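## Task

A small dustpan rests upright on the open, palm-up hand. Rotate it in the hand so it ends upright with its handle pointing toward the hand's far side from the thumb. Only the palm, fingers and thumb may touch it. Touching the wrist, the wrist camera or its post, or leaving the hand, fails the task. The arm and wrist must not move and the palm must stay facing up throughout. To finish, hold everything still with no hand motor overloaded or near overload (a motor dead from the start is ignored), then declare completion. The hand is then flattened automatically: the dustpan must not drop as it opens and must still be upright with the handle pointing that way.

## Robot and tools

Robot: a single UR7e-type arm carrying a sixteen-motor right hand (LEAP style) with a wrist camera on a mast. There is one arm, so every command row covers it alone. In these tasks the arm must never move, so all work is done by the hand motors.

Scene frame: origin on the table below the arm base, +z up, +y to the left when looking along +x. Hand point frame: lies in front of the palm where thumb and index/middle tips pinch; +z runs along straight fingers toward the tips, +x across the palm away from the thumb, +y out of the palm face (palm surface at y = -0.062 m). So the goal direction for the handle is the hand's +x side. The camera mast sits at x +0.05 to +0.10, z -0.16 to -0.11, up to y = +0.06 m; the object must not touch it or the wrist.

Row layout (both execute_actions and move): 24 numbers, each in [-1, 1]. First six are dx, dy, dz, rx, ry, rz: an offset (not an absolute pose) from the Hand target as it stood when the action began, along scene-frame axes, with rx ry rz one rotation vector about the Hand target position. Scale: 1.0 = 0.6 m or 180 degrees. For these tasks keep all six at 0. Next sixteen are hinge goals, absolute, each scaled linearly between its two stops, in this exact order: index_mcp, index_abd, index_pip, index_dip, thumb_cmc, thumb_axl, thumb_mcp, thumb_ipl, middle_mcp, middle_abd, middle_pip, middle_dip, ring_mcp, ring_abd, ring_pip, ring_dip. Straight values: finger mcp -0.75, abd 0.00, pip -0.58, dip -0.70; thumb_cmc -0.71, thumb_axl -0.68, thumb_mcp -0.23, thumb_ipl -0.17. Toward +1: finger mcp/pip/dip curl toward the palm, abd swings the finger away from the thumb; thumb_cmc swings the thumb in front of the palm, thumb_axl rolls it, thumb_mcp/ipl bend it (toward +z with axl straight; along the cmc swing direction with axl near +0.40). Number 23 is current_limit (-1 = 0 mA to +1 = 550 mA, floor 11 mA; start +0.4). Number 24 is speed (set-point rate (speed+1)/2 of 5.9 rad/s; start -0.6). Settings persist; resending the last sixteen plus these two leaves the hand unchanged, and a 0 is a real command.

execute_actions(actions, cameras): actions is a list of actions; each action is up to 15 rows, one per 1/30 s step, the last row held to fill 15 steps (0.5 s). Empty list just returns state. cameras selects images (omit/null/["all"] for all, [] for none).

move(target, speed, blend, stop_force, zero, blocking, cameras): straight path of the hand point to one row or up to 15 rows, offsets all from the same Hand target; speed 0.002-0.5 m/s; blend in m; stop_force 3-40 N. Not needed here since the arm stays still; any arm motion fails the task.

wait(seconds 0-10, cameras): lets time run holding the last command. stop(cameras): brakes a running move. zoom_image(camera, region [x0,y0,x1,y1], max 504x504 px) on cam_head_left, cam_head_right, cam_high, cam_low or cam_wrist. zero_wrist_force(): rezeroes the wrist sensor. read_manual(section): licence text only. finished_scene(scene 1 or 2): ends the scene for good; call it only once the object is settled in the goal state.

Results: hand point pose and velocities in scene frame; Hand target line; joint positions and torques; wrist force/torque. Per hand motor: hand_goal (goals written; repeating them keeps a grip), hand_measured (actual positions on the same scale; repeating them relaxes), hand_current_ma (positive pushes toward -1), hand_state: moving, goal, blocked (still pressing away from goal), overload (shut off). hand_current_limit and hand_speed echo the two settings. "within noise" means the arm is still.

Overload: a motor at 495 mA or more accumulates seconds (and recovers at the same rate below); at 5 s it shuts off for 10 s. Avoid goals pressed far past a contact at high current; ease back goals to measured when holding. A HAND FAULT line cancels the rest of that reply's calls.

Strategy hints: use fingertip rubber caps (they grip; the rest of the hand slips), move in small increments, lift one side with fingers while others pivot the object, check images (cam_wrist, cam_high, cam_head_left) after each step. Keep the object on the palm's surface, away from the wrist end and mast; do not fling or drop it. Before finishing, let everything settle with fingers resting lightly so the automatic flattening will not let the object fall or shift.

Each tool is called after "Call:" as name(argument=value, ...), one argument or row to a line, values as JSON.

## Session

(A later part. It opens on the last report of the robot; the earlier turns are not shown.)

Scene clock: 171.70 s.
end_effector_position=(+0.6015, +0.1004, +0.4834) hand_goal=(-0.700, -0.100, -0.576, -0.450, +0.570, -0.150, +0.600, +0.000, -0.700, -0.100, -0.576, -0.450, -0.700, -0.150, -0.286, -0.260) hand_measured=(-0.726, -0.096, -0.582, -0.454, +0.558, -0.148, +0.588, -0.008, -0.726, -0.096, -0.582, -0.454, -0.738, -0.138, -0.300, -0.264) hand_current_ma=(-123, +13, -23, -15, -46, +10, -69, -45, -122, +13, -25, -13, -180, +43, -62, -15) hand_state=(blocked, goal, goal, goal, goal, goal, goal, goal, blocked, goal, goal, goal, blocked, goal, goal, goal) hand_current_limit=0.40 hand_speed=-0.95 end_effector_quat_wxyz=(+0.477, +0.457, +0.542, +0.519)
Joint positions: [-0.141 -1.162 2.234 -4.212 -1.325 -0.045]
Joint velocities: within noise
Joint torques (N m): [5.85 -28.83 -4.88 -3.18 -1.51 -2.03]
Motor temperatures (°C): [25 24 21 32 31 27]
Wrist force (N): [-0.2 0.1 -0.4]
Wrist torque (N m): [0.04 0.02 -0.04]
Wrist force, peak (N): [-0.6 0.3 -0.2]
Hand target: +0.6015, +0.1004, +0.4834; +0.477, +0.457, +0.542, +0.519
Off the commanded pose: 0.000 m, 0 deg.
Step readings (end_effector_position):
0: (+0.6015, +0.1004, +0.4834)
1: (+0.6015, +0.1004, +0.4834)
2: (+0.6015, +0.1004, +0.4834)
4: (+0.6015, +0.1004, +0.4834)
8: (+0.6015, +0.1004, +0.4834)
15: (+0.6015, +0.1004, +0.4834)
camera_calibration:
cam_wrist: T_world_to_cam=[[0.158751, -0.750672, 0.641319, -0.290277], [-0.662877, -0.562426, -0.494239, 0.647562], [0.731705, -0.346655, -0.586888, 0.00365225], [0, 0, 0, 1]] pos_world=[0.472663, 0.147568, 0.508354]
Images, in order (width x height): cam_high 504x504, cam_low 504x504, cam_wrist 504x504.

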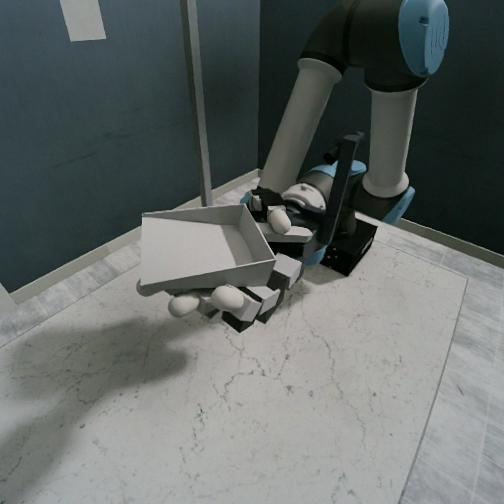

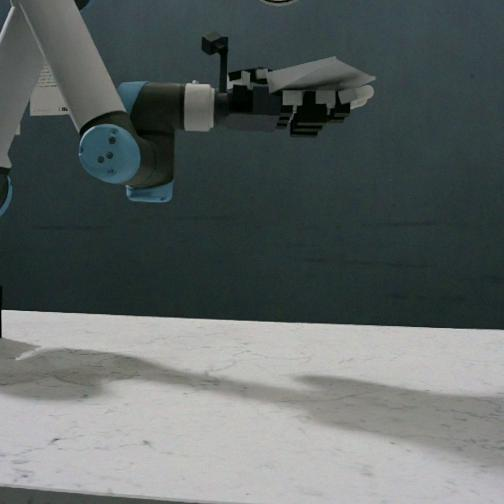

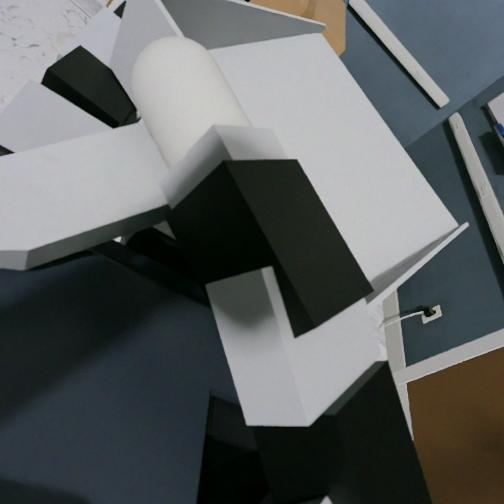

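Call:
execute_actions(
  actions=[
    [[0,0,0,0,0,0,-0.7,-0.1,-0.576,-0.45,0.571,-0.05,0.67,0.0,-0.7,-0.1,-0.576,-0.45,-0.7,-0.15,-0.285,-0.26,0.4,-0.95]],
  ],
  cameras=["cam_high","cam_wrist"],
)

Call:
execute_actions(
  actions=[
    [[0,0,0,0,0,0,-0.7,-0.1,-0.576,-0.45,0.571,0.05,0.67,0.0,-0.7,-0.1,-0.576,-0.45,-0.7,-0.15,-0.285,-0.26,0.4,-0.95]],
  ],
  cameras=["cam_high","cam_wrist"],
)

Scene clock: 194.57 s.
end_effector_position=(+0.6015, +0.1004, +0.4834) hand_goal=(-0.700, -0.100, -0.576, -0.450, +0.570, -0.050, +0.670, +0.000, -0.700, -0.100, -0.576, -0.450, -0.700, -0.150, -0.286, -0.260) hand_measured=(-0.726, -0.096, -0.582, -0.454, +0.554, -0.050, +0.630, -0.008, -0.726, -0.096, -0.582, -0.454, -0.736, -0.144, -0.296, -0.264) hand_current_ma=(-123, +12, -23, -15, -72, +1, -234, -45, -122, +13, -25, -13, -169, +23, -45, -14) hand_state=(blocked, goal, goal, goal, goal, goal, blocked, goal, blocked, goal, goal, goal, blocked, goal, goal, goal) hand_current_limit=0.40 hand_speed=-0.95 end_effector_quat_wxyz=(+0.477, +0.457, +0.542, +0.519)
Joint positions: [-0.141 -1.162 2.234 -4.212 -1.325 -0.045]
Joint velocities: within noise
Joint torques (N m): [4.85 -29.43 -4.82 -3.09 -1.32 -1.86]
Motor temperatures (°C): [25 24 21 32 31 27]
Wrist force (N): [-0.3 -0.3 -0.2]
Wrist torque (N m): [-0.03 0.04 -0.07]
Wrist force, peak (N): [-0.8 -0.5 -0.2]
Hand target: +0.6015, +0.1004, +0.4834; +0.477, +0.457, +0.542, +0.519
Off the commanded pose: 0.000 m, 0 deg.
Step readings (end_effector_position):
0: (+0.6015, +0.1004, +0.4834)
1: (+0.6015, +0.1004, +0.4834)
2: (+0.6015, +0.1004, +0.4834)
4: (+0.6015, +0.1004, +0.4834)
8: (+0.6015, +0.1004, +0.4834)
15: (+0.6015, +0.1004, +0.4834)
camera_calibration:
cam_wrist: T_world_to_cam=[[0.158751, -0.750672, 0.641319, -0.290277], [-0.662877, -0.562426, -0.494239, 0.647562], [0.731705, -0.346655, -0.586888, 0.00365232], [0, 0, 0, 1]] pos_world=[0.472663, 0.147568, 0.508354]
Images, in order (width x height): cam_high 504x504, cam_wrist 504x504.

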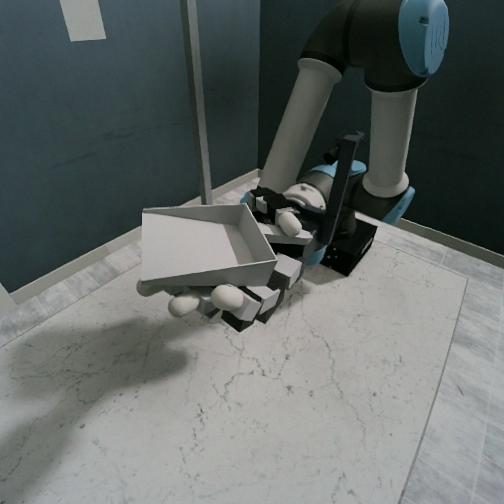

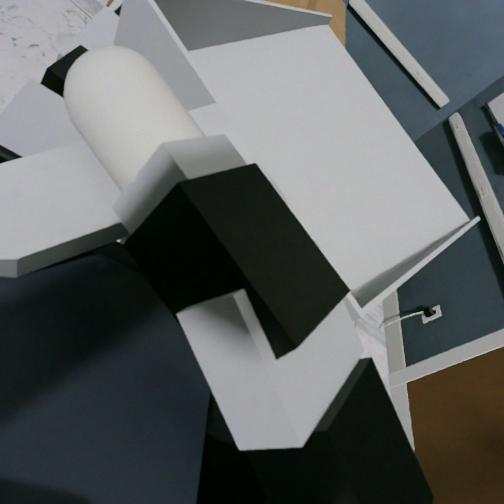

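Scene clock: 195.77 s.
end_effector_position=(+0.6015, +0.1004, +0.4834) hand_goal=(-0.700, -0.100, -0.576, -0.450, +0.570, +0.050, +0.670, +0.000, -0.700, -0.100, -0.576, -0.450, -0.700, -0.150, -0.286, -0.260) hand_measured=(-0.726, -0.096, -0.582, -0.454, +0.556, +0.048, +0.656, -0.008, -0.726, -0.096, -0.582, -0.454, -0.736, -0.144, -0.296, -0.264) hand_current_ma=(-123, +12, -23, -15, -62, -5, -73, -45, -122, +13, -25, -13, -167, +23, -45, -14) hand_state=(blocked, goal, goal, goal, goal, goal, goal, goal, blocked, goal, goal, goal, blocked, goal, goal, goal) hand_current_limit=0.40 hand_speed=-0.95 end_effector_quat_wxyz=(+0.477, +0.457, +0.542, +0.519)
Joint positions: [-0.141 -1.162 2.234 -4.212 -1.325 -0.045]
Joint velocities: within noise
Joint torques (N m): [5.07 -29.5 -4.85 -3.03 -1.34 -1.82]
Motor temperatures (°C): [25 24 21 32 31 27]
Wrist force (N): [0.2 0.0 -0.2]
Wrist torque (N m): [0.01 -0.03 -0.02]
Wrist force, peak (N): [-0.5 0.0 -0.4]
Hand target: +0.6015, +0.1004, +0.4834; +0.477, +0.457, +0.542, +0.519
Off the commanded pose: 0.000 m, 0 deg.
Step readings (end_effector_position):
0: (+0.6015, +0.1004, +0.4834)
1: (+0.6015, +0.1004, +0.4834)
2: (+0.6015, +0.1004, +0.4834)
4: (+0.6015, +0.1004, +0.4834)
8: (+0.6015, +0.1004, +0.4834)
15: (+0.6015, +0.1004, +0.4834)
camera_calibration:
cam_wrist: T_world_to_cam=[[0.158751, -0.750672, 0.641319, -0.290277], [-0.662877, -0.562426, -0.494239, 0.647562], [0.731705, -0.346655, -0.586888, 0.00365229], [0, 0, 0, 1]] pos_world=[0.472663, 0.147568, 0.508354]
Images, in order (width x height): cam_high 504x504, cam_wrist 504x504.

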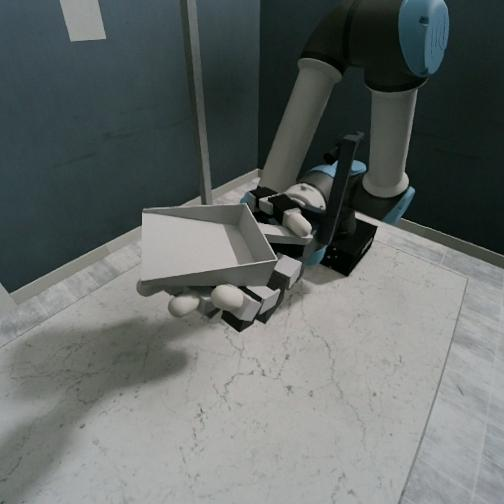

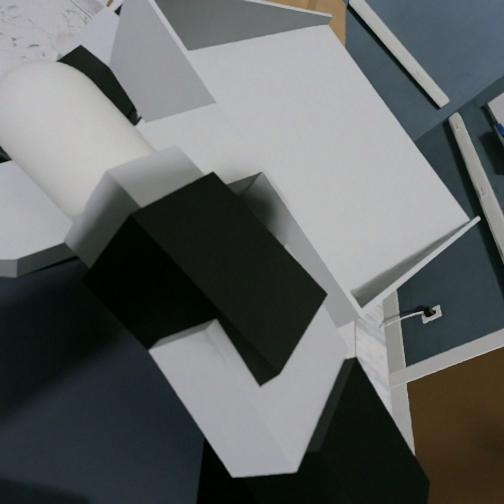

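Call:
execute_actions(
  actions=[
    [[0,0,0,0,0,0,-0.7,-0.1,-0.576,-0.45,0.571,0.4,0.6,0.0,-0.7,-0.1,-0.576,-0.45,-0.7,-0.15,-0.285,-0.26,0.4,-0.9]],
  ],
  cameras=["cam_high","cam_wrist","cam_low"],
)

Call:
zoom_image(
  camera="cam_high",
  region=[200, 150, 360, 310],
)

Scene clock: 204.93 s.
end_effector_position=(+0.6015, +0.1004, +0.4834) hand_goal=(-0.700, -0.100, -0.576, -0.450, +0.570, +0.400, +0.600, +0.000, -0.700, -0.100, -0.576, -0.450, -0.700, -0.150, -0.286, -0.260) hand_measured=(-0.726, -0.096, -0.582, -0.454, +0.574, +0.398, +0.604, +0.000, -0.726, -0.096, -0.582, -0.454, -0.736, -0.144, -0.296, -0.264) hand_current_ma=(-123, +12, -23, -15, +19, -11, +18, -2, -120, +13, -25, -13, -165, +18, -45, -13) hand_state=(blocked, goal, goal, goal, goal, goal, goal, goal, blocked, goal, goal, goal, blocked, goal, goal, goal) hand_current_limit=0.40 hand_speed=-0.90 end_effector_quat_wxyz=(+0.477, +0.457, +0.542, +0.519)
Joint positions: [-0.141 -1.162 2.234 -4.212 -1.325 -0.045]
Joint velocities: within noise
Joint torques (N m): [4.71 -28.85 -5.12 -2.8 -1.19 -1.91]
Motor temperatures (°C): [25 24 21 32 31 27]
Wrist force (N): [-0.2 0.3 -0.1]
Wrist torque (N m): [0.01 0.04 -0.06]
Wrist force, peak (N): [-0.4 -0.5 -0.4]
Hand target: +0.6015, +0.1004, +0.4834; +0.477, +0.457, +0.542, +0.519
Off the commanded pose: 0.000 m, 0 deg.
Step readings (end_effector_position):
0: (+0.6015, +0.1004, +0.4834)
1: (+0.6015, +0.1004, +0.4834)
2: (+0.6015, +0.1004, +0.4834)
4: (+0.6015, +0.1004, +0.4834)
8: (+0.6015, +0.1004, +0.4834)
15: (+0.6015, +0.1004, +0.4834)
camera_calibration:
cam_wrist: T_world_to_cam=[[0.158751, -0.750672, 0.641319, -0.290277], [-0.662877, -0.562426, -0.494239, 0.647562], [0.731705, -0.346655, -0.586888, 0.00365232], [0, 0, 0, 1]] pos_world=[0.472663, 0.147568, 0.508354]
Images, in order (width x height): cam_high 504x504, cam_low 504x504, cam_wrist 504x504.

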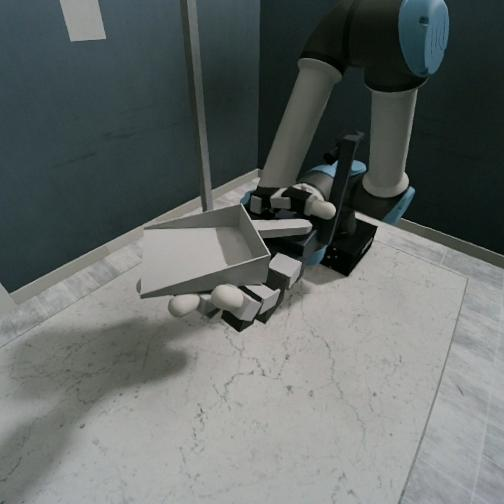

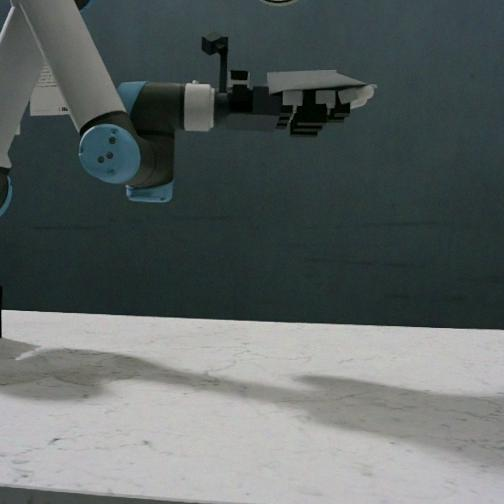

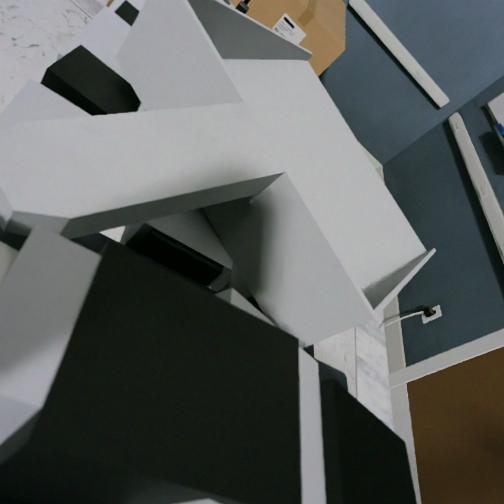

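Scaled by 3.150 from the camera's 504x504 image, which has a finer 720x720 frame.

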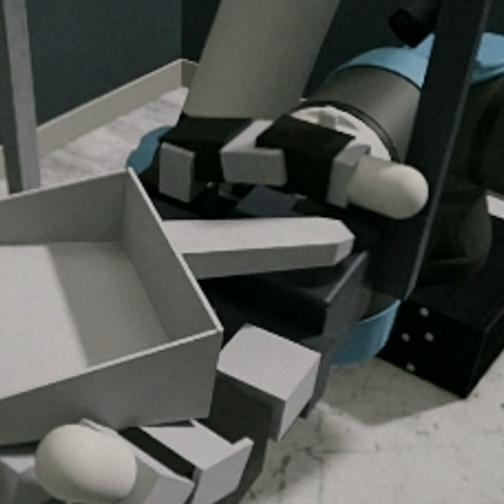

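Call:
execute_actions(
  actions=[
    [[0,0,0,0,0,0,-0.72,-0.1,-0.576,-0.6,0.571,0.4,0.67,0.0,-0.72,-0.1,-0.576,-0.6,-0.75,-0.1,-0.576,-0.65,0.4,-0.92]],
  ],
  cameras=["cam_high","cam_wrist"],
)

Call:
execute_actions(
  actions=[
    [[0,0,0,0,0,0,-0.72,-0.1,-0.576,-0.6,0.571,0.22,0.67,0.0,-0.72,-0.1,-0.576,-0.6,-0.75,-0.1,-0.576,-0.65,0.4,-0.94]],
  ],
  cameras=["cam_high","cam_wrist"],
)

Call:
zoom_image(
  camera="cam_high",
  region=[100, 170, 340, 410],
)

Scene clock: 212.73 s.
end_effector_position=(+0.6015, +0.1004, +0.4834) hand_goal=(-0.720, -0.100, -0.576, -0.600, +0.570, +0.400, +0.670, +0.000, -0.720, -0.100, -0.576, -0.600, -0.750, -0.100, -0.576, -0.650) hand_measured=(-0.736, -0.096, -0.582, -0.598, +0.576, +0.398, +0.674, +0.000, -0.734, -0.096, -0.582, -0.598, -0.760, -0.104, -0.576, -0.648) hand_current_ma=(-67, +12, -23, +4, +20, -11, +19, -2, -59, +13, -25, +4, -47, -11, -2, +7) hand_state=(goal, goal, goal, goal, goal, goal, goal, goal, goal, goal, goal, goal, goal, goal, goal, goal) hand_current_limit=0.40 hand_speed=-0.92 end_effector_quat_wxyz=(+0.477, +0.457, +0.542, +0.519)
Joint positions: [-0.141 -1.162 2.234 -4.212 -1.325 -0.045]
Joint velocities: within noise
Joint torques (N m): [5.01 -29.21 -5.07 -3 -1.32 -1.93]
Motor temperatures (°C): [25 24 21 32 31 27]
Wrist force (N): [-0.3 0.0 -0.3]
Wrist torque (N m): [0.00 0.05 -0.07]
Wrist force, peak (N): [-0.1 -0.1 -0.8]
Hand target: +0.6015, +0.1004, +0.4834; +0.477, +0.457, +0.542, +0.519
Off the commanded pose: 0.000 m, 0 deg.
Step readings (end_effector_position):
0: (+0.6015, +0.1004, +0.4834)
1: (+0.6015, +0.1004, +0.4834)
2: (+0.6015, +0.1004, +0.4834)
4: (+0.6015, +0.1004, +0.4834)
8: (+0.6015, +0.1004, +0.4834)
15: (+0.6015, +0.1004, +0.4834)
camera_calibration:
cam_wrist: T_world_to_cam=[[0.158751, -0.750672, 0.641319, -0.290277], [-0.662877, -0.562426, -0.494239, 0.647562], [0.731705, -0.346655, -0.586888, 0.00365231], [0, 0, 0, 1]] pos_world=[0.472663, 0.147568, 0.508354]
Images, in order (width x height): cam_high 504x504, cam_wrist 504x504.

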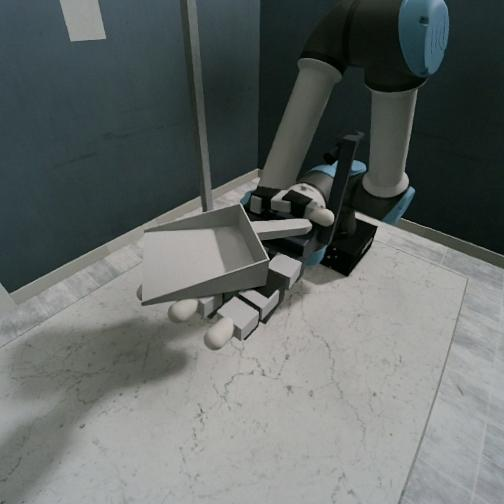

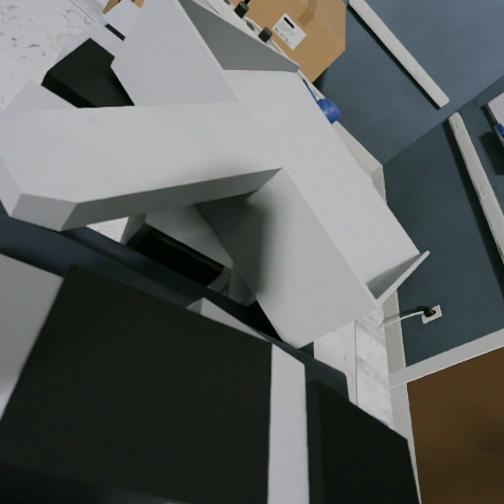

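Scene clock: 214.43 s.
end_effector_position=(+0.6015, +0.1004, +0.4834) hand_goal=(-0.720, -0.100, -0.576, -0.600, +0.570, +0.220, +0.670, +0.000, -0.720, -0.100, -0.576, -0.600, -0.750, -0.100, -0.576, -0.650) hand_measured=(-0.736, -0.098, -0.582, -0.600, +0.576, +0.236, +0.674, +0.000, -0.734, -0.098, -0.582, -0.600, -0.760, -0.104, -0.576, -0.648) hand_current_ma=(-69, +7, -23, +1, +23, +79, +19, -2, -67, +9, -25, +2, -47, -11, -2, +7) hand_state=(goal, goal, goal, goal, goal, goal, goal, goal, goal, goal, goal, goal, goal, goal, goal, goal) hand_current_limit=0.40 hand_speed=-0.94 end_effector_quat_wxyz=(+0.477, +0.457, +0.542, +0.519)
Joint positions: [-0.141 -1.162 2.234 -4.212 -1.325 -0.045]
Joint velocities: within noise
Joint torques (N m): [4.25 -28.5 -5.88 -2.82 -1.37 -1.82]
Motor temperatures (°C): [25 24 21 32 31 27]
Wrist force (N): [-0.1 0.0 -0.2]
Wrist torque (N m): [0.00 0.01 -0.05]
Wrist force, peak (N): [0.1 -0.3 -0.6]
Hand target: +0.6015, +0.1004, +0.4834; +0.477, +0.457, +0.542, +0.519
Off the commanded pose: 0.000 m, 0 deg.
Step readings (end_effector_position):
0: (+0.6015, +0.1004, +0.4834)
1: (+0.6015, +0.1004, +0.4834)
2: (+0.6015, +0.1004, +0.4834)
4: (+0.6015, +0.1004, +0.4834)
8: (+0.6015, +0.1004, +0.4834)
15: (+0.6015, +0.1004, +0.4834)
camera_calibration:
cam_wrist: T_world_to_cam=[[0.158751, -0.750672, 0.641319, -0.290277], [-0.662877, -0.562426, -0.494239, 0.647562], [0.731705, -0.346655, -0.586888, 0.00365227], [0, 0, 0, 1]] pos_world=[0.472663, 0.147568, 0.508354]
Images, in order (width x height): cam_high 504x504, cam_wrist 504x504.

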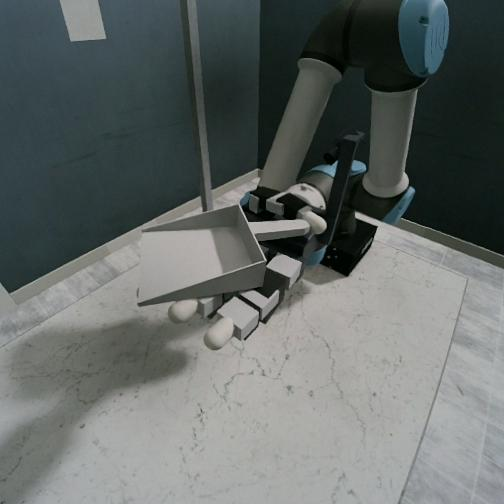

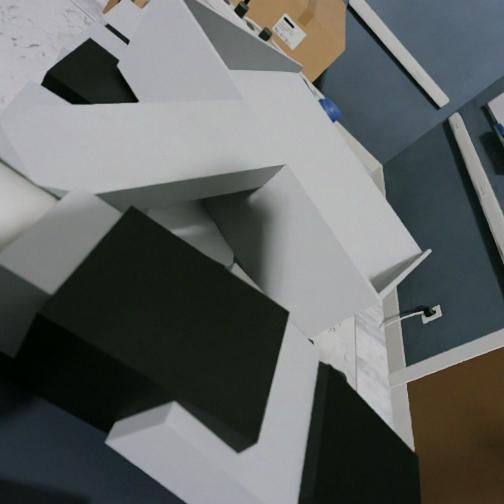

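Scaled by 2.100 from the camera's 504x504 image, which has a finer 720x720 frame.

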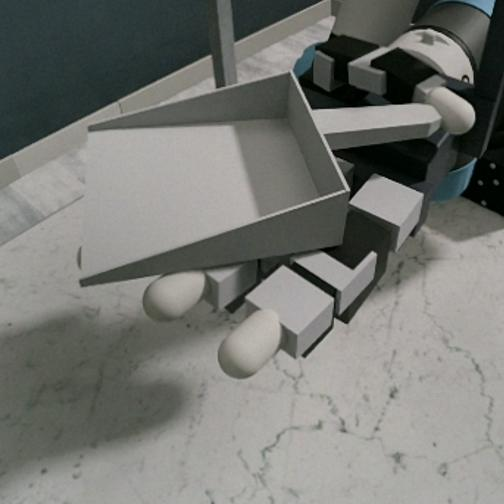

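Call:
execute_actions(
  actions=[
    [[0,0,0,0,0,0,-0.72,-0.1,-0.576,-0.6,0.571,0.08,0.67,0.0,-0.72,-0.1,-0.576,-0.6,-0.75,-0.1,-0.576,-0.65,0.4,-0.95]],
  ],
  cameras=["cam_high","cam_wrist","cam_low"],
)

Call:
zoom_image(
  camera="cam_high",
  region=[100, 170, 340, 410],
)

Scene clock: 220.90 s.
end_effector_position=(+0.6015, +0.1004, +0.4834) hand_goal=(-0.720, -0.100, -0.576, -0.600, +0.570, +0.080, +0.670, +0.000, -0.720, -0.100, -0.576, -0.600, -0.750, -0.100, -0.576, -0.650) hand_measured=(-0.736, -0.098, -0.582, -0.600, +0.576, +0.096, +0.674, +0.000, -0.738, -0.098, -0.582, -0.600, -0.760, -0.104, -0.576, -0.648) hand_current_ma=(-69, +7, -23, +1, +23, +86, +19, -2, -80, +9, -25, +1, -47, -10, -2, +7) hand_state=(goal, goal, goal, goal, goal, goal, goal, goal, goal, goal, goal, goal, goal, goal, goal, goal) hand_current_limit=0.40 hand_speed=-0.95 end_effector_quat_wxyz=(+0.477, +0.457, +0.542, +0.519)
Joint positions: [-0.141 -1.162 2.234 -4.212 -1.325 -0.045]
Joint velocities: within noise
Joint torques (N m): [4.25 -28.35 -5.02 -2.83 -1.43 -1.75]
Motor temperatures (°C): [25 24 21 32 31 27]
Wrist force (N): [0.3 -0.1 -0.3]
Wrist torque (N m): [0.03 -0.03 -0.01]
Wrist force, peak (N): [-0.4 -0.1 -0.6]
Hand target: +0.6015, +0.1004, +0.4834; +0.477, +0.457, +0.542, +0.519
Off the commanded pose: 0.000 m, 0 deg.
Step readings (end_effector_position):
0: (+0.6015, +0.1004, +0.4834)
1: (+0.6015, +0.1004, +0.4834)
2: (+0.6015, +0.1004, +0.4834)
4: (+0.6015, +0.1004, +0.4834)
8: (+0.6015, +0.1004, +0.4834)
15: (+0.6015, +0.1004, +0.4834)
camera_calibration:
cam_wrist: T_world_to_cam=[[0.158751, -0.750672, 0.641319, -0.290277], [-0.662877, -0.562426, -0.494239, 0.647562], [0.731705, -0.346655, -0.586889, 0.0036524], [0, 0, 0, 1]] pos_world=[0.472663, 0.147568, 0.508354]
Images, in order (width x height): cam_high 504x504, cam_low 504x504, cam_wrist 504x504.

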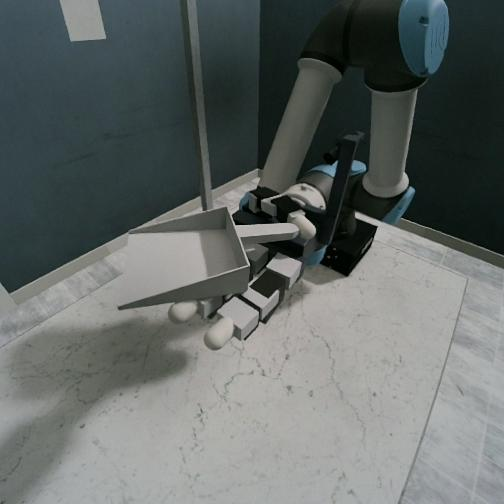

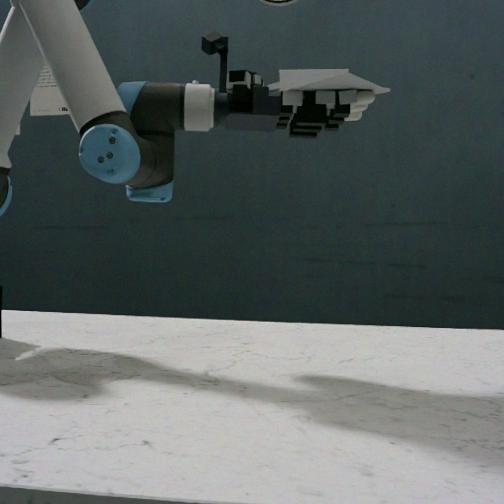

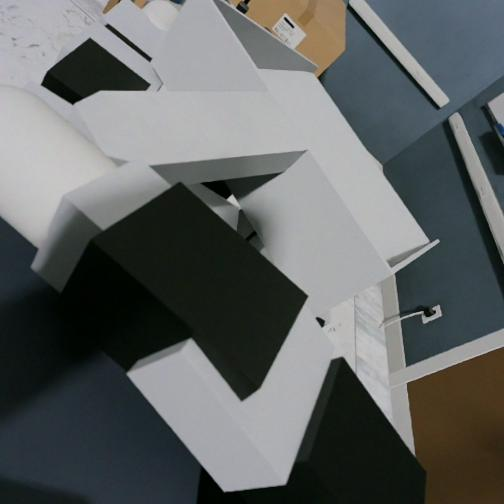

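Scaled by 2.100 from the camera's 504x504 image, which has a finer 720x720 frame.

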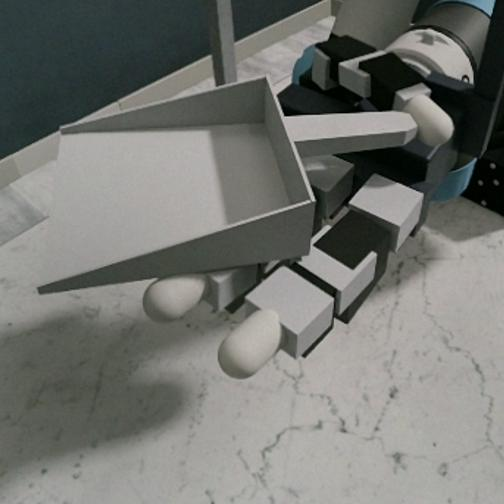

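Call:
execute_actions(
  actions=[
    [[0,0,0,0,0,0,-0.72,-0.1,-0.576,-0.6,0.571,0.15,0.67,0.0,-0.72,-0.1,-0.576,-0.6,-0.75,-0.1,-0.576,-0.65,0.4,-0.9]],
    [[0,0,0,0,0,0,-0.72,-0.1,-0.576,-0.6,0.571,0.15,-0.2,-0.15,-0.72,-0.1,-0.576,-0.6,-0.75,-0.1,-0.576,-0.65,0.4,-0.8]],
  ],
  cameras=["cam_high"],
)

Call:
execute_actions(
  actions=[
    [[0,0,0,0,0,0,-0.72,-0.1,-0.576,-0.6,-0.3,-0.677,-0.2,-0.15,-0.72,-0.1,-0.576,-0.6,-0.75,-0.1,-0.576,-0.65,0.4,-0.8]],
  ],
  cameras=["cam_high","cam_wrist","cam_low"],
)

Call:
zoom_image(
  camera="cam_high",
  region=[100, 150, 340, 390],
)

Call:
zoom_image(
  camera="cam_low",
  region=[210, 20, 410, 160],
)

Scene clock: 247.23 s.
end_effector_position=(+0.6015, +0.1004, +0.4834) hand_goal=(-0.720, -0.100, -0.576, -0.600, +0.570, +0.150, -0.200, -0.150, -0.720, -0.100, -0.576, -0.600, -0.750, -0.100, -0.576, -0.650) hand_measured=(-0.736, -0.098, -0.582, -0.600, +0.574, +0.148, -0.196, -0.148, -0.738, -0.098, -0.582, -0.600, -0.760, -0.104, -0.576, -0.648) hand_current_ma=(-69, +7, -23, +1, +14, -10, +16, +14, -80, +9, -25, +1, -47, -10, -2, +7) hand_state=(goal, goal, goal, goal, goal, goal, goal, goal, goal, goal, goal, goal, goal, goal, goal, goal) hand_current_limit=0.40 hand_speed=-0.80 end_effector_quat_wxyz=(+0.477, +0.457, +0.542, +0.519)
Joint positions: [-0.141 -1.162 2.234 -4.212 -1.325 -0.045]
Joint velocities: within noise
Joint torques (N m): [4.11 -28.32 -5.39 -2.63 -1.27 -1.87]
Motor temperatures (°C): [25 24 21 32 31 27]
Wrist force (N): [0.2 0.2 -0.2]
Wrist torque (N m): [0.04 -0.02 0.02]
Wrist force, peak (N): [-0.4 0.1 -0.7]
Hand target: +0.6015, +0.1004, +0.4834; +0.477, +0.457, +0.542, +0.519
Off the commanded pose: 0.000 m, 0 deg.
Step readings (end_effector_position):
0: (+0.6015, +0.1004, +0.4834)
1: (+0.6015, +0.1004, +0.4834)
2: (+0.6015, +0.1004, +0.4834)
4: (+0.6015, +0.1004, +0.4834)
8: (+0.6015, +0.1004, +0.4834)
15: (+0.6015, +0.1004, +0.4834)
16: (+0.6015, +0.1004, +0.4834)
17: (+0.6015, +0.1004, +0.4834)
19: (+0.6015, +0.1004, +0.4834)
23: (+0.6015, +0.1004, +0.4834)
30: (+0.6015, +0.1004, +0.4834)
Images, in order (width x height): cam_high 504x504.

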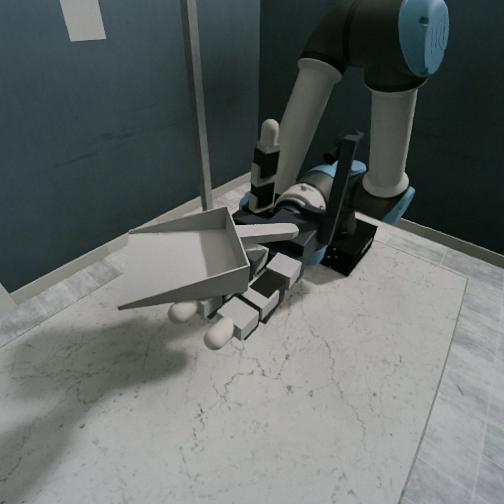

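Scene clock: 249.53 s.
end_effector_position=(+0.6015, +0.1004, +0.4834) hand_goal=(-0.720, -0.100, -0.576, -0.600, -0.300, -0.678, -0.200, -0.150, -0.720, -0.100, -0.576, -0.600, -0.750, -0.100, -0.576, -0.650) hand_measured=(-0.736, -0.098, -0.582, -0.600, -0.310, -0.676, -0.200, -0.148, -0.738, -0.098, -0.582, -0.600, -0.760, -0.104, -0.576, -0.648) hand_current_ma=(-69, +7, -23, +1, -38, +9, +3, +10, -80, +9, -25, +1, -47, -10, -2, +7) hand_state=(goal, goal, goal, goal, goal, goal, goal, goal, goal, goal, goal, goal, goal, goal, goal, goal) hand_current_limit=0.40 hand_speed=-0.80 end_effector_quat_wxyz=(+0.477, +0.457, +0.542, +0.519)
Joint positions: [-0.141 -1.162 2.234 -4.212 -1.325 -0.045]
Joint velocities: within noise
Joint torques (N m): [3.51 -28.07 -5.9 -2.64 -1.18 -2.11]
Motor temperatures (°C): [25 24 21 32 31 27]
Wrist force (N): [-0.2 0.0 -0.2]
Wrist torque (N m): [0.02 0.03 0.06]
Wrist force, peak (N): [-0.5 -0.2 -0.6]
Hand target: +0.6015, +0.1004, +0.4834; +0.477, +0.457, +0.542, +0.519
Off the commanded pose: 0.000 m, 0 deg.
Step readings (end_effector_position):
0: (+0.6015, +0.1004, +0.4834)
1: (+0.6015, +0.1004, +0.4834)
2: (+0.6015, +0.1004, +0.4834)
4: (+0.6015, +0.1004, +0.4834)
8: (+0.6015, +0.1004, +0.4834)
15: (+0.6015, +0.1004, +0.4834)
camera_calibration:
cam_wrist: T_world_to_cam=[[0.158751, -0.750672, 0.641319, -0.290277], [-0.662877, -0.562426, -0.494239, 0.647562], [0.731705, -0.346655, -0.586888, 0.00365224], [0, 0, 0, 1]] pos_world=[0.472663, 0.147568, 0.508354]
Images, in order (width x height): cam_high 504x504, cam_low 504x504, cam_wrist 504x504.

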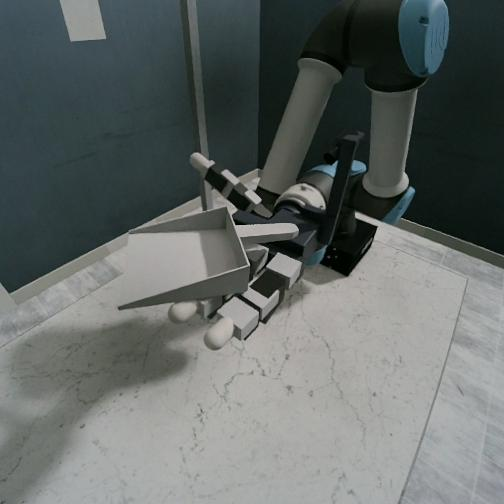

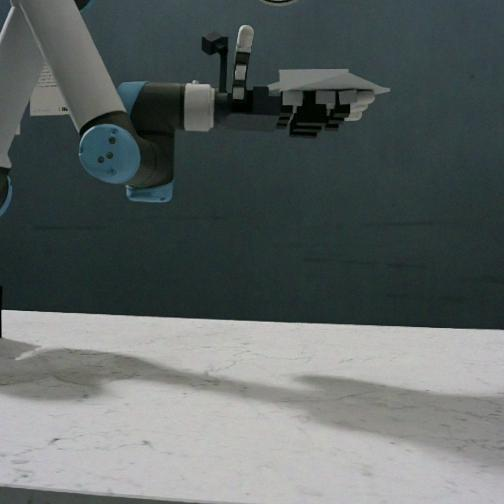

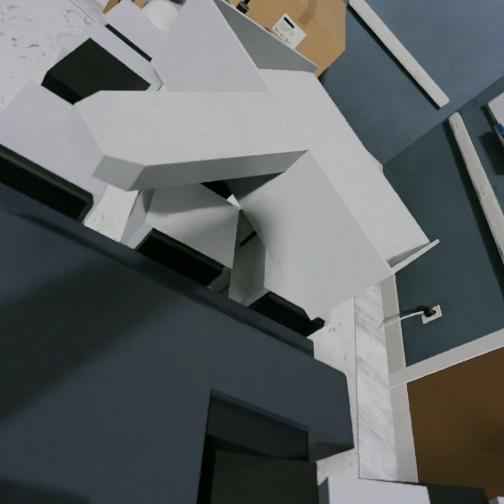

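Scaled by 2.100 from the camera's 504x504 image, which has a finer 720x720 frame.

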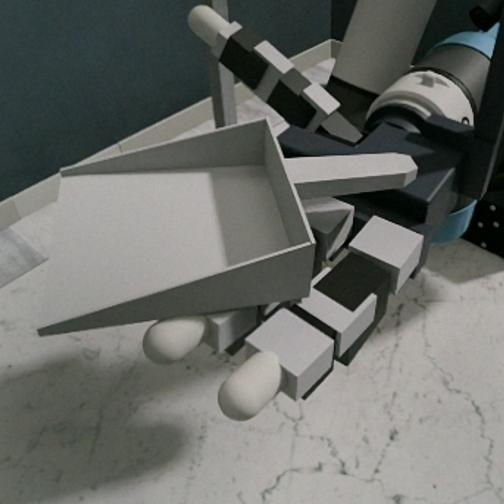

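Scaled by 2.520 from the camera's 504x504 image, which has a finer 720x720 frame.

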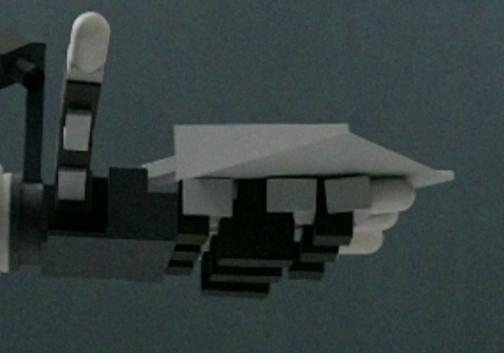

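Call:
execute_actions(
  actions=[
    [[0,0,0,0,0,0,-0.72,-0.1,-0.576,-0.6,-0.3,-0.677,0.37,-0.06,-0.72,-0.1,-0.576,-0.6,-0.75,-0.1,-0.576,-0.65,0.4,-0.9]],
  ],
  cameras=["cam_high","cam_wrist"],
)

Call:
execute_actions(
  actions=[
    [[0,0,0,0,0,0,-0.72,-0.1,-0.576,-0.6,0.0,-0.677,0.45,-0.06,-0.72,-0.1,-0.576,-0.6,-0.75,-0.1,-0.576,-0.65,0.4,-0.93]],
  ],
  cameras=["cam_high","cam_wrist","cam_low"],
)

Call:
zoom_image(
  camera="cam_high",
  region=[100, 150, 340, 390],
)

Scene clock: 258.17 s.
end_effector_position=(+0.6015, +0.1004, +0.4834) hand_goal=(-0.720, -0.100, -0.576, -0.600, -0.300, -0.678, +0.370, -0.060, -0.720, -0.100, -0.576, -0.600, -0.750, -0.100, -0.576, -0.650) hand_measured=(-0.736, -0.098, -0.582, -0.600, -0.310, -0.680, +0.370, -0.062, -0.738, -0.098, -0.582, -0.600, -0.760, -0.104, -0.576, -0.648) hand_current_ma=(-69, +7, -23, +1, -38, -10, +2, -7, -80, +9, -25, +1, -47, -10, -2, +7) hand_state=(goal, goal, goal, goal, goal, goal, goal, goal, goal, goal, goal, goal, goal, goal, goal, goal) hand_current_limit=0.40 hand_speed=-0.90 end_effector_quat_wxyz=(+0.477, +0.457, +0.542, +0.519)
Joint positions: [-0.141 -1.162 2.234 -4.212 -1.325 -0.045]
Joint velocities: within noise
Joint torques (N m): [3.5 -27.92 -5.94 -2.65 -1.16 -1.8]
Motor temperatures (°C): [25 24 21 32 31 27]
Wrist force (N): [0.1 0.1 -0.6]
Wrist torque (N m): [0.09 0.01 0.06]
Wrist force, peak (N): [-0.4 0.4 -0.6]
Hand target: +0.6015, +0.1004, +0.4834; +0.477, +0.457, +0.542, +0.519
Off the commanded pose: 0.000 m, 0 deg.
Step readings (end_effector_position):
0: (+0.6015, +0.1004, +0.4834)
1: (+0.6015, +0.1004, +0.4834)
2: (+0.6015, +0.1004, +0.4834)
4: (+0.6015, +0.1004, +0.4834)
8: (+0.6015, +0.1004, +0.4834)
15: (+0.6015, +0.1004, +0.4834)
camera_calibration:
cam_wrist: T_world_to_cam=[[0.158751, -0.750672, 0.641319, -0.290277], [-0.662877, -0.562426, -0.494239, 0.647562], [0.731705, -0.346655, -0.586888, 0.00365229], [0, 0, 0, 1]] pos_world=[0.472663, 0.147568, 0.508354]
Images, in order (width x height): cam_high 504x504, cam_wrist 504x504.

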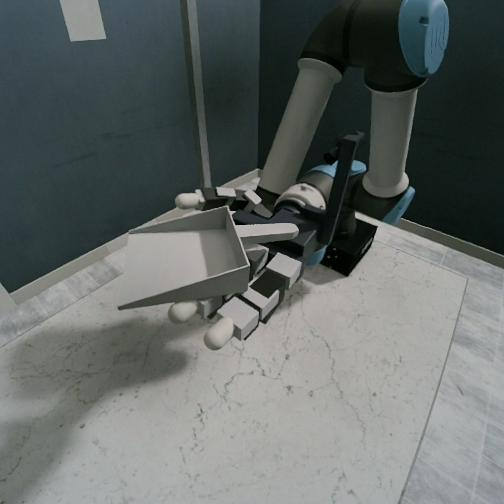

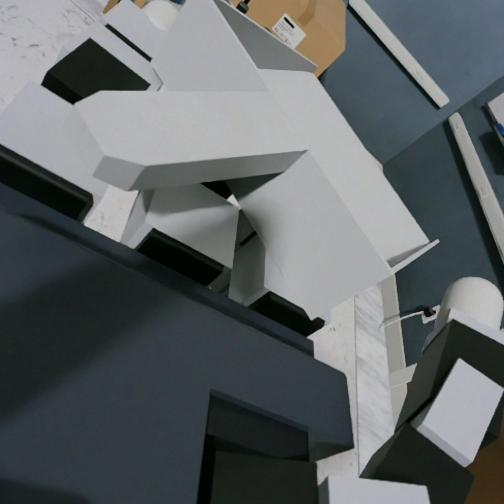

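Scene clock: 260.17 s.
end_effector_position=(+0.6015, +0.1004, +0.4834) hand_goal=(-0.720, -0.100, -0.576, -0.600, +0.000, -0.678, +0.450, -0.060, -0.720, -0.100, -0.576, -0.600, -0.750, -0.100, -0.576, -0.650) hand_measured=(-0.736, -0.098, -0.582, -0.600, -0.016, -0.680, +0.452, -0.060, -0.738, -0.098, -0.582, -0.600, -0.760, -0.104, -0.576, -0.648) hand_current_ma=(-69, +7, -23, +1, -66, -11, +10, -5, -80, +9, -25, +1, -47, -10, -2, +7) hand_state=(goal, goal, goal, goal, goal, goal, goal, goal, goal, goal, goal, goal, goal, goal, goal, goal) hand_current_limit=0.40 hand_speed=-0.93 end_effector_quat_wxyz=(+0.477, +0.457, +0.542, +0.519)
Joint positions: [-0.141 -1.162 2.234 -4.212 -1.325 -0.045]
Joint velocities: within noise
Joint torques (N m): [3.29 -27.08 -6.2 -2.62 -1.2 -1.93]
Motor temperatures (°C): [25 24 21 32 31 27]
Wrist force (N): [-0.4 -0.1 -0.5]
Wrist torque (N m): [0.06 0.06 0.01]
Wrist force, peak (N): [-0.3 -0.2 -0.9]
Hand target: +0.6015, +0.1004, +0.4834; +0.477, +0.457, +0.542, +0.519
Off the commanded pose: 0.000 m, 0 deg.
Step readings (end_effector_position):
0: (+0.6015, +0.1004, +0.4834)
1: (+0.6015, +0.1004, +0.4834)
2: (+0.6015, +0.1004, +0.4834)
4: (+0.6015, +0.1004, +0.4834)
8: (+0.6015, +0.1004, +0.4834)
15: (+0.6015, +0.1004, +0.4834)
camera_calibration:
cam_wrist: T_world_to_cam=[[0.158751, -0.750672, 0.641319, -0.290277], [-0.662877, -0.562426, -0.494239, 0.647562], [0.731705, -0.346655, -0.586888, 0.0036523], [0, 0, 0, 1]] pos_world=[0.472663, 0.147568, 0.508354]
Images, in order (width x height): cam_high 504x504, cam_low 504x504, cam_wrist 504x504.

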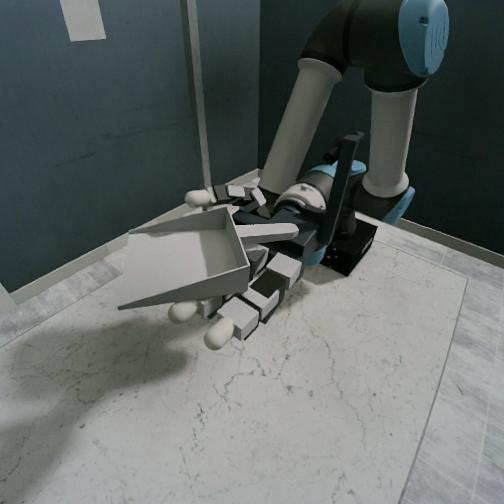

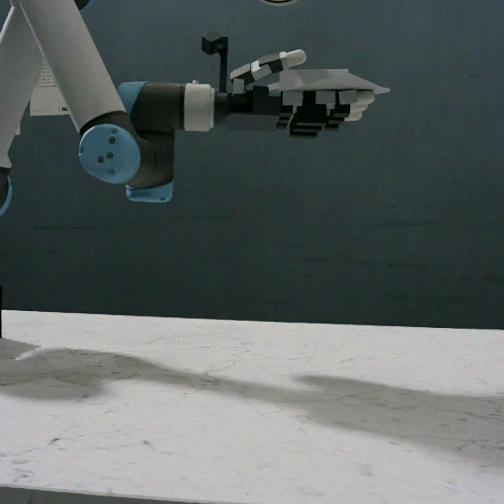

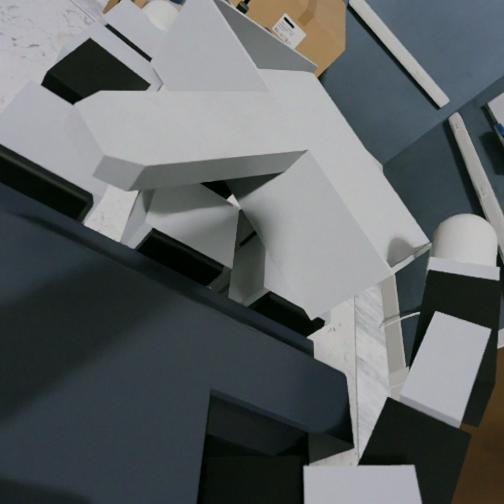

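Scaled by 2.100 from the camera's 504x504 image, which has a finer 720x720 frame.

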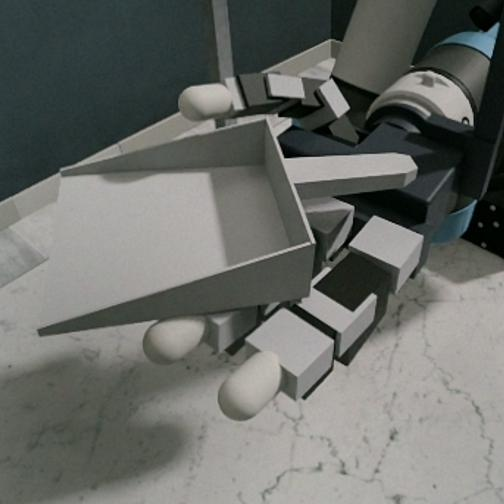

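Call:
execute_actions(
  actions=[
    [[0,0,0,0,0,0,-0.72,-0.1,-0.576,-0.6,-0.15,-0.677,0.169,0.751,-0.72,-0.1,-0.576,-0.6,-0.75,-0.1,-0.576,-0.65,0.4,-0.85]],
  ],
  cameras=["cam_high","cam_wrist"],
)

Call:
execute_actions(
  actions=[
    [[0,0,0,0,0,0,-0.72,-0.1,-0.576,-0.6,0.35,-0.677,0.169,0.751,-0.72,-0.1,-0.576,-0.6,-0.75,-0.1,-0.576,-0.65,0.4,-0.94]],
  ],
  cameras=["cam_high","cam_wrist"],
)

Call:
zoom_image(
  camera="cam_high",
  region=[100, 150, 340, 390],
)

Scene clock: 279.67 s.
end_effector_position=(+0.6015, +0.1004, +0.4834) hand_goal=(-0.720, -0.100, -0.576, -0.600, -0.150, -0.678, +0.168, +0.750, -0.720, -0.100, -0.576, -0.600, -0.750, -0.100, -0.576, -0.650) hand_measured=(-0.736, -0.098, -0.582, -0.600, -0.156, -0.680, +0.170, +0.748, -0.738, -0.098, -0.582, -0.600, -0.760, -0.104, -0.576, -0.648) hand_current_ma=(-69, +7, -23, +1, -22, -11, +8, -13, -80, +9, -25, -1, -47, -10, -2, +7) hand_state=(goal, goal, goal, goal, goal, goal, goal, goal, goal, goal, goal, goal, goal, goal, goal, goal) hand_current_limit=0.40 hand_speed=-0.85 end_effector_quat_wxyz=(+0.477, +0.457, +0.542, +0.519)
Joint positions: [-0.141 -1.162 2.234 -4.212 -1.325 -0.045]
Joint velocities: within noise
Joint torques (N m): [3.55 -27.12 -6.58 -2.51 -1.22 -1.96]
Motor temperatures (°C): [25 24 21 32 31 27]
Wrist force (N): [-0.3 0.1 -0.5]
Wrist torque (N m): [0.07 0.04 0.02]
Wrist force, peak (N): [0.1 -0.1 -0.9]
Hand target: +0.6015, +0.1004, +0.4834; +0.477, +0.457, +0.542, +0.519
Off the commanded pose: 0.000 m, 0 deg.
Step readings (end_effector_position):
0: (+0.6015, +0.1004, +0.4834)
1: (+0.6015, +0.1004, +0.4834)
2: (+0.6015, +0.1004, +0.4834)
4: (+0.6015, +0.1004, +0.4834)
8: (+0.6015, +0.1004, +0.4834)
15: (+0.6015, +0.1004, +0.4834)
camera_calibration:
cam_wrist: T_world_to_cam=[[0.158751, -0.750672, 0.641319, -0.290277], [-0.662877, -0.562426, -0.494239, 0.647562], [0.731705, -0.346655, -0.586888, 0.00365232], [0, 0, 0, 1]] pos_world=[0.472663, 0.147568, 0.508354]
Images, in order (width x height): cam_high 504x504, cam_wrist 504x504.

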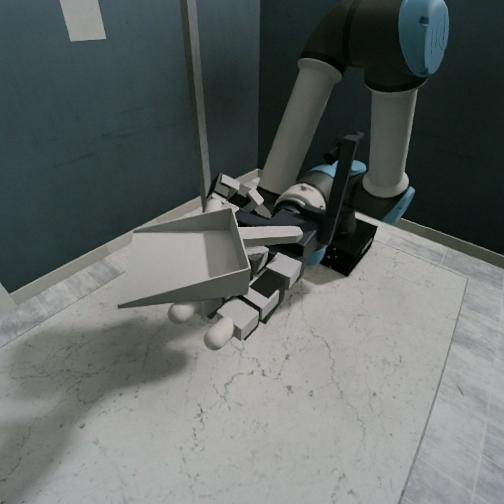

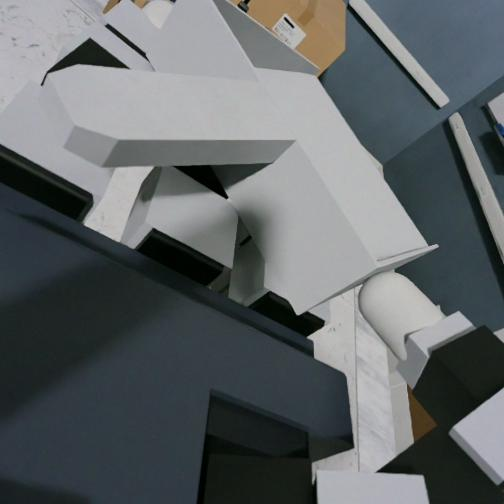

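Scene clock: 283.17 s.
end_effector_position=(+0.6015, +0.1004, +0.4834) hand_goal=(-0.720, -0.100, -0.576, -0.600, +0.350, -0.678, +0.168, +0.750, -0.720, -0.100, -0.576, -0.600, -0.750, -0.100, -0.576, -0.650) hand_measured=(-0.736, -0.098, -0.582, -0.600, +0.332, -0.682, +0.170, +0.750, -0.740, -0.098, -0.582, -0.602, -0.760, -0.104, -0.576, -0.648) hand_current_ma=(-69, +7, -23, +1, -52, -17, +9, +4, -95, +9, -27, -6, -47, -10, -2, +7) hand_state=(goal, goal, goal, goal, moving, goal, goal, goal, blocked, goal, goal, goal, goal, goal, goal, goal) hand_current_limit=0.40 hand_speed=-0.94 end_effector_quat_wxyz=(+0.477, +0.457, +0.542, +0.519)
Joint positions: [-0.141 -1.162 2.234 -4.212 -1.325 -0.045]
Joint velocities: within noise
Joint torques (N m): [2.77 -27.71 -6.1 -2.46 -1.21 -1.87]
Motor temperatures (°C): [25 24 21 32 31 27]
Wrist force (N): [-0.2 -0.2 -0.6]
Wrist torque (N m): [0.05 0.04 -0.02]
Wrist force, peak (N): [-0.1 -0.1 -0.7]
Hand target: +0.6015, +0.1004, +0.4834; +0.477, +0.457, +0.542, +0.519
Off the commanded pose: 0.000 m, 0 deg.
not at rest: the robot was still moving 3 seconds after this call's last action.
Step readings (end_effector_position):
0: (+0.6015, +0.1004, +0.4834)
1: (+0.6015, +0.1004, +0.4834)
2: (+0.6015, +0.1004, +0.4834)
4: (+0.6015, +0.1004, +0.4834)
8: (+0.6015, +0.1004, +0.4834)
15: (+0.6015, +0.1004, +0.4834)
camera_calibration:
cam_wrist: T_world_to_cam=[[0.158751, -0.750672, 0.641319, -0.290277], [-0.662877, -0.562426, -0.494239, 0.647562], [0.731705, -0.346655, -0.586888, 0.00365223], [0, 0, 0, 1]] pos_world=[0.472663, 0.147568, 0.508354]
Images, in order (width x height): cam_high 504x504, cam_wrist 504x504.

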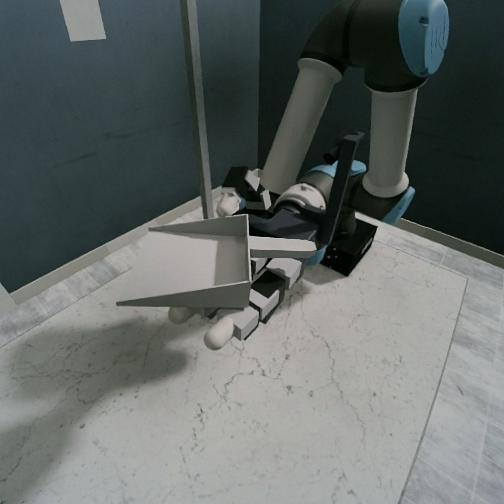

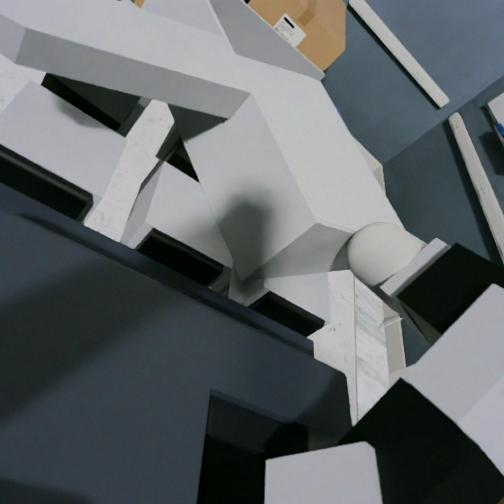

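Scaled by 2.100 from the camera's 504x504 image, which has a finer 720x720 frame.

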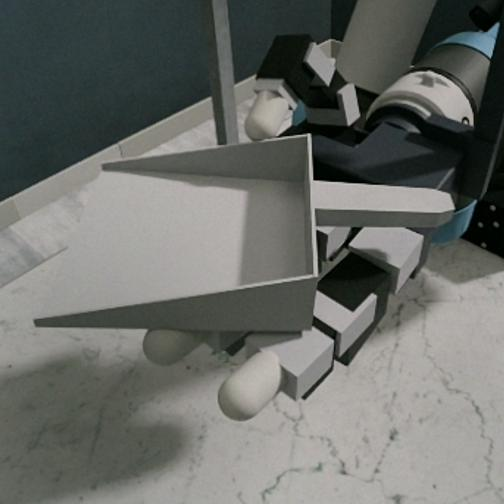

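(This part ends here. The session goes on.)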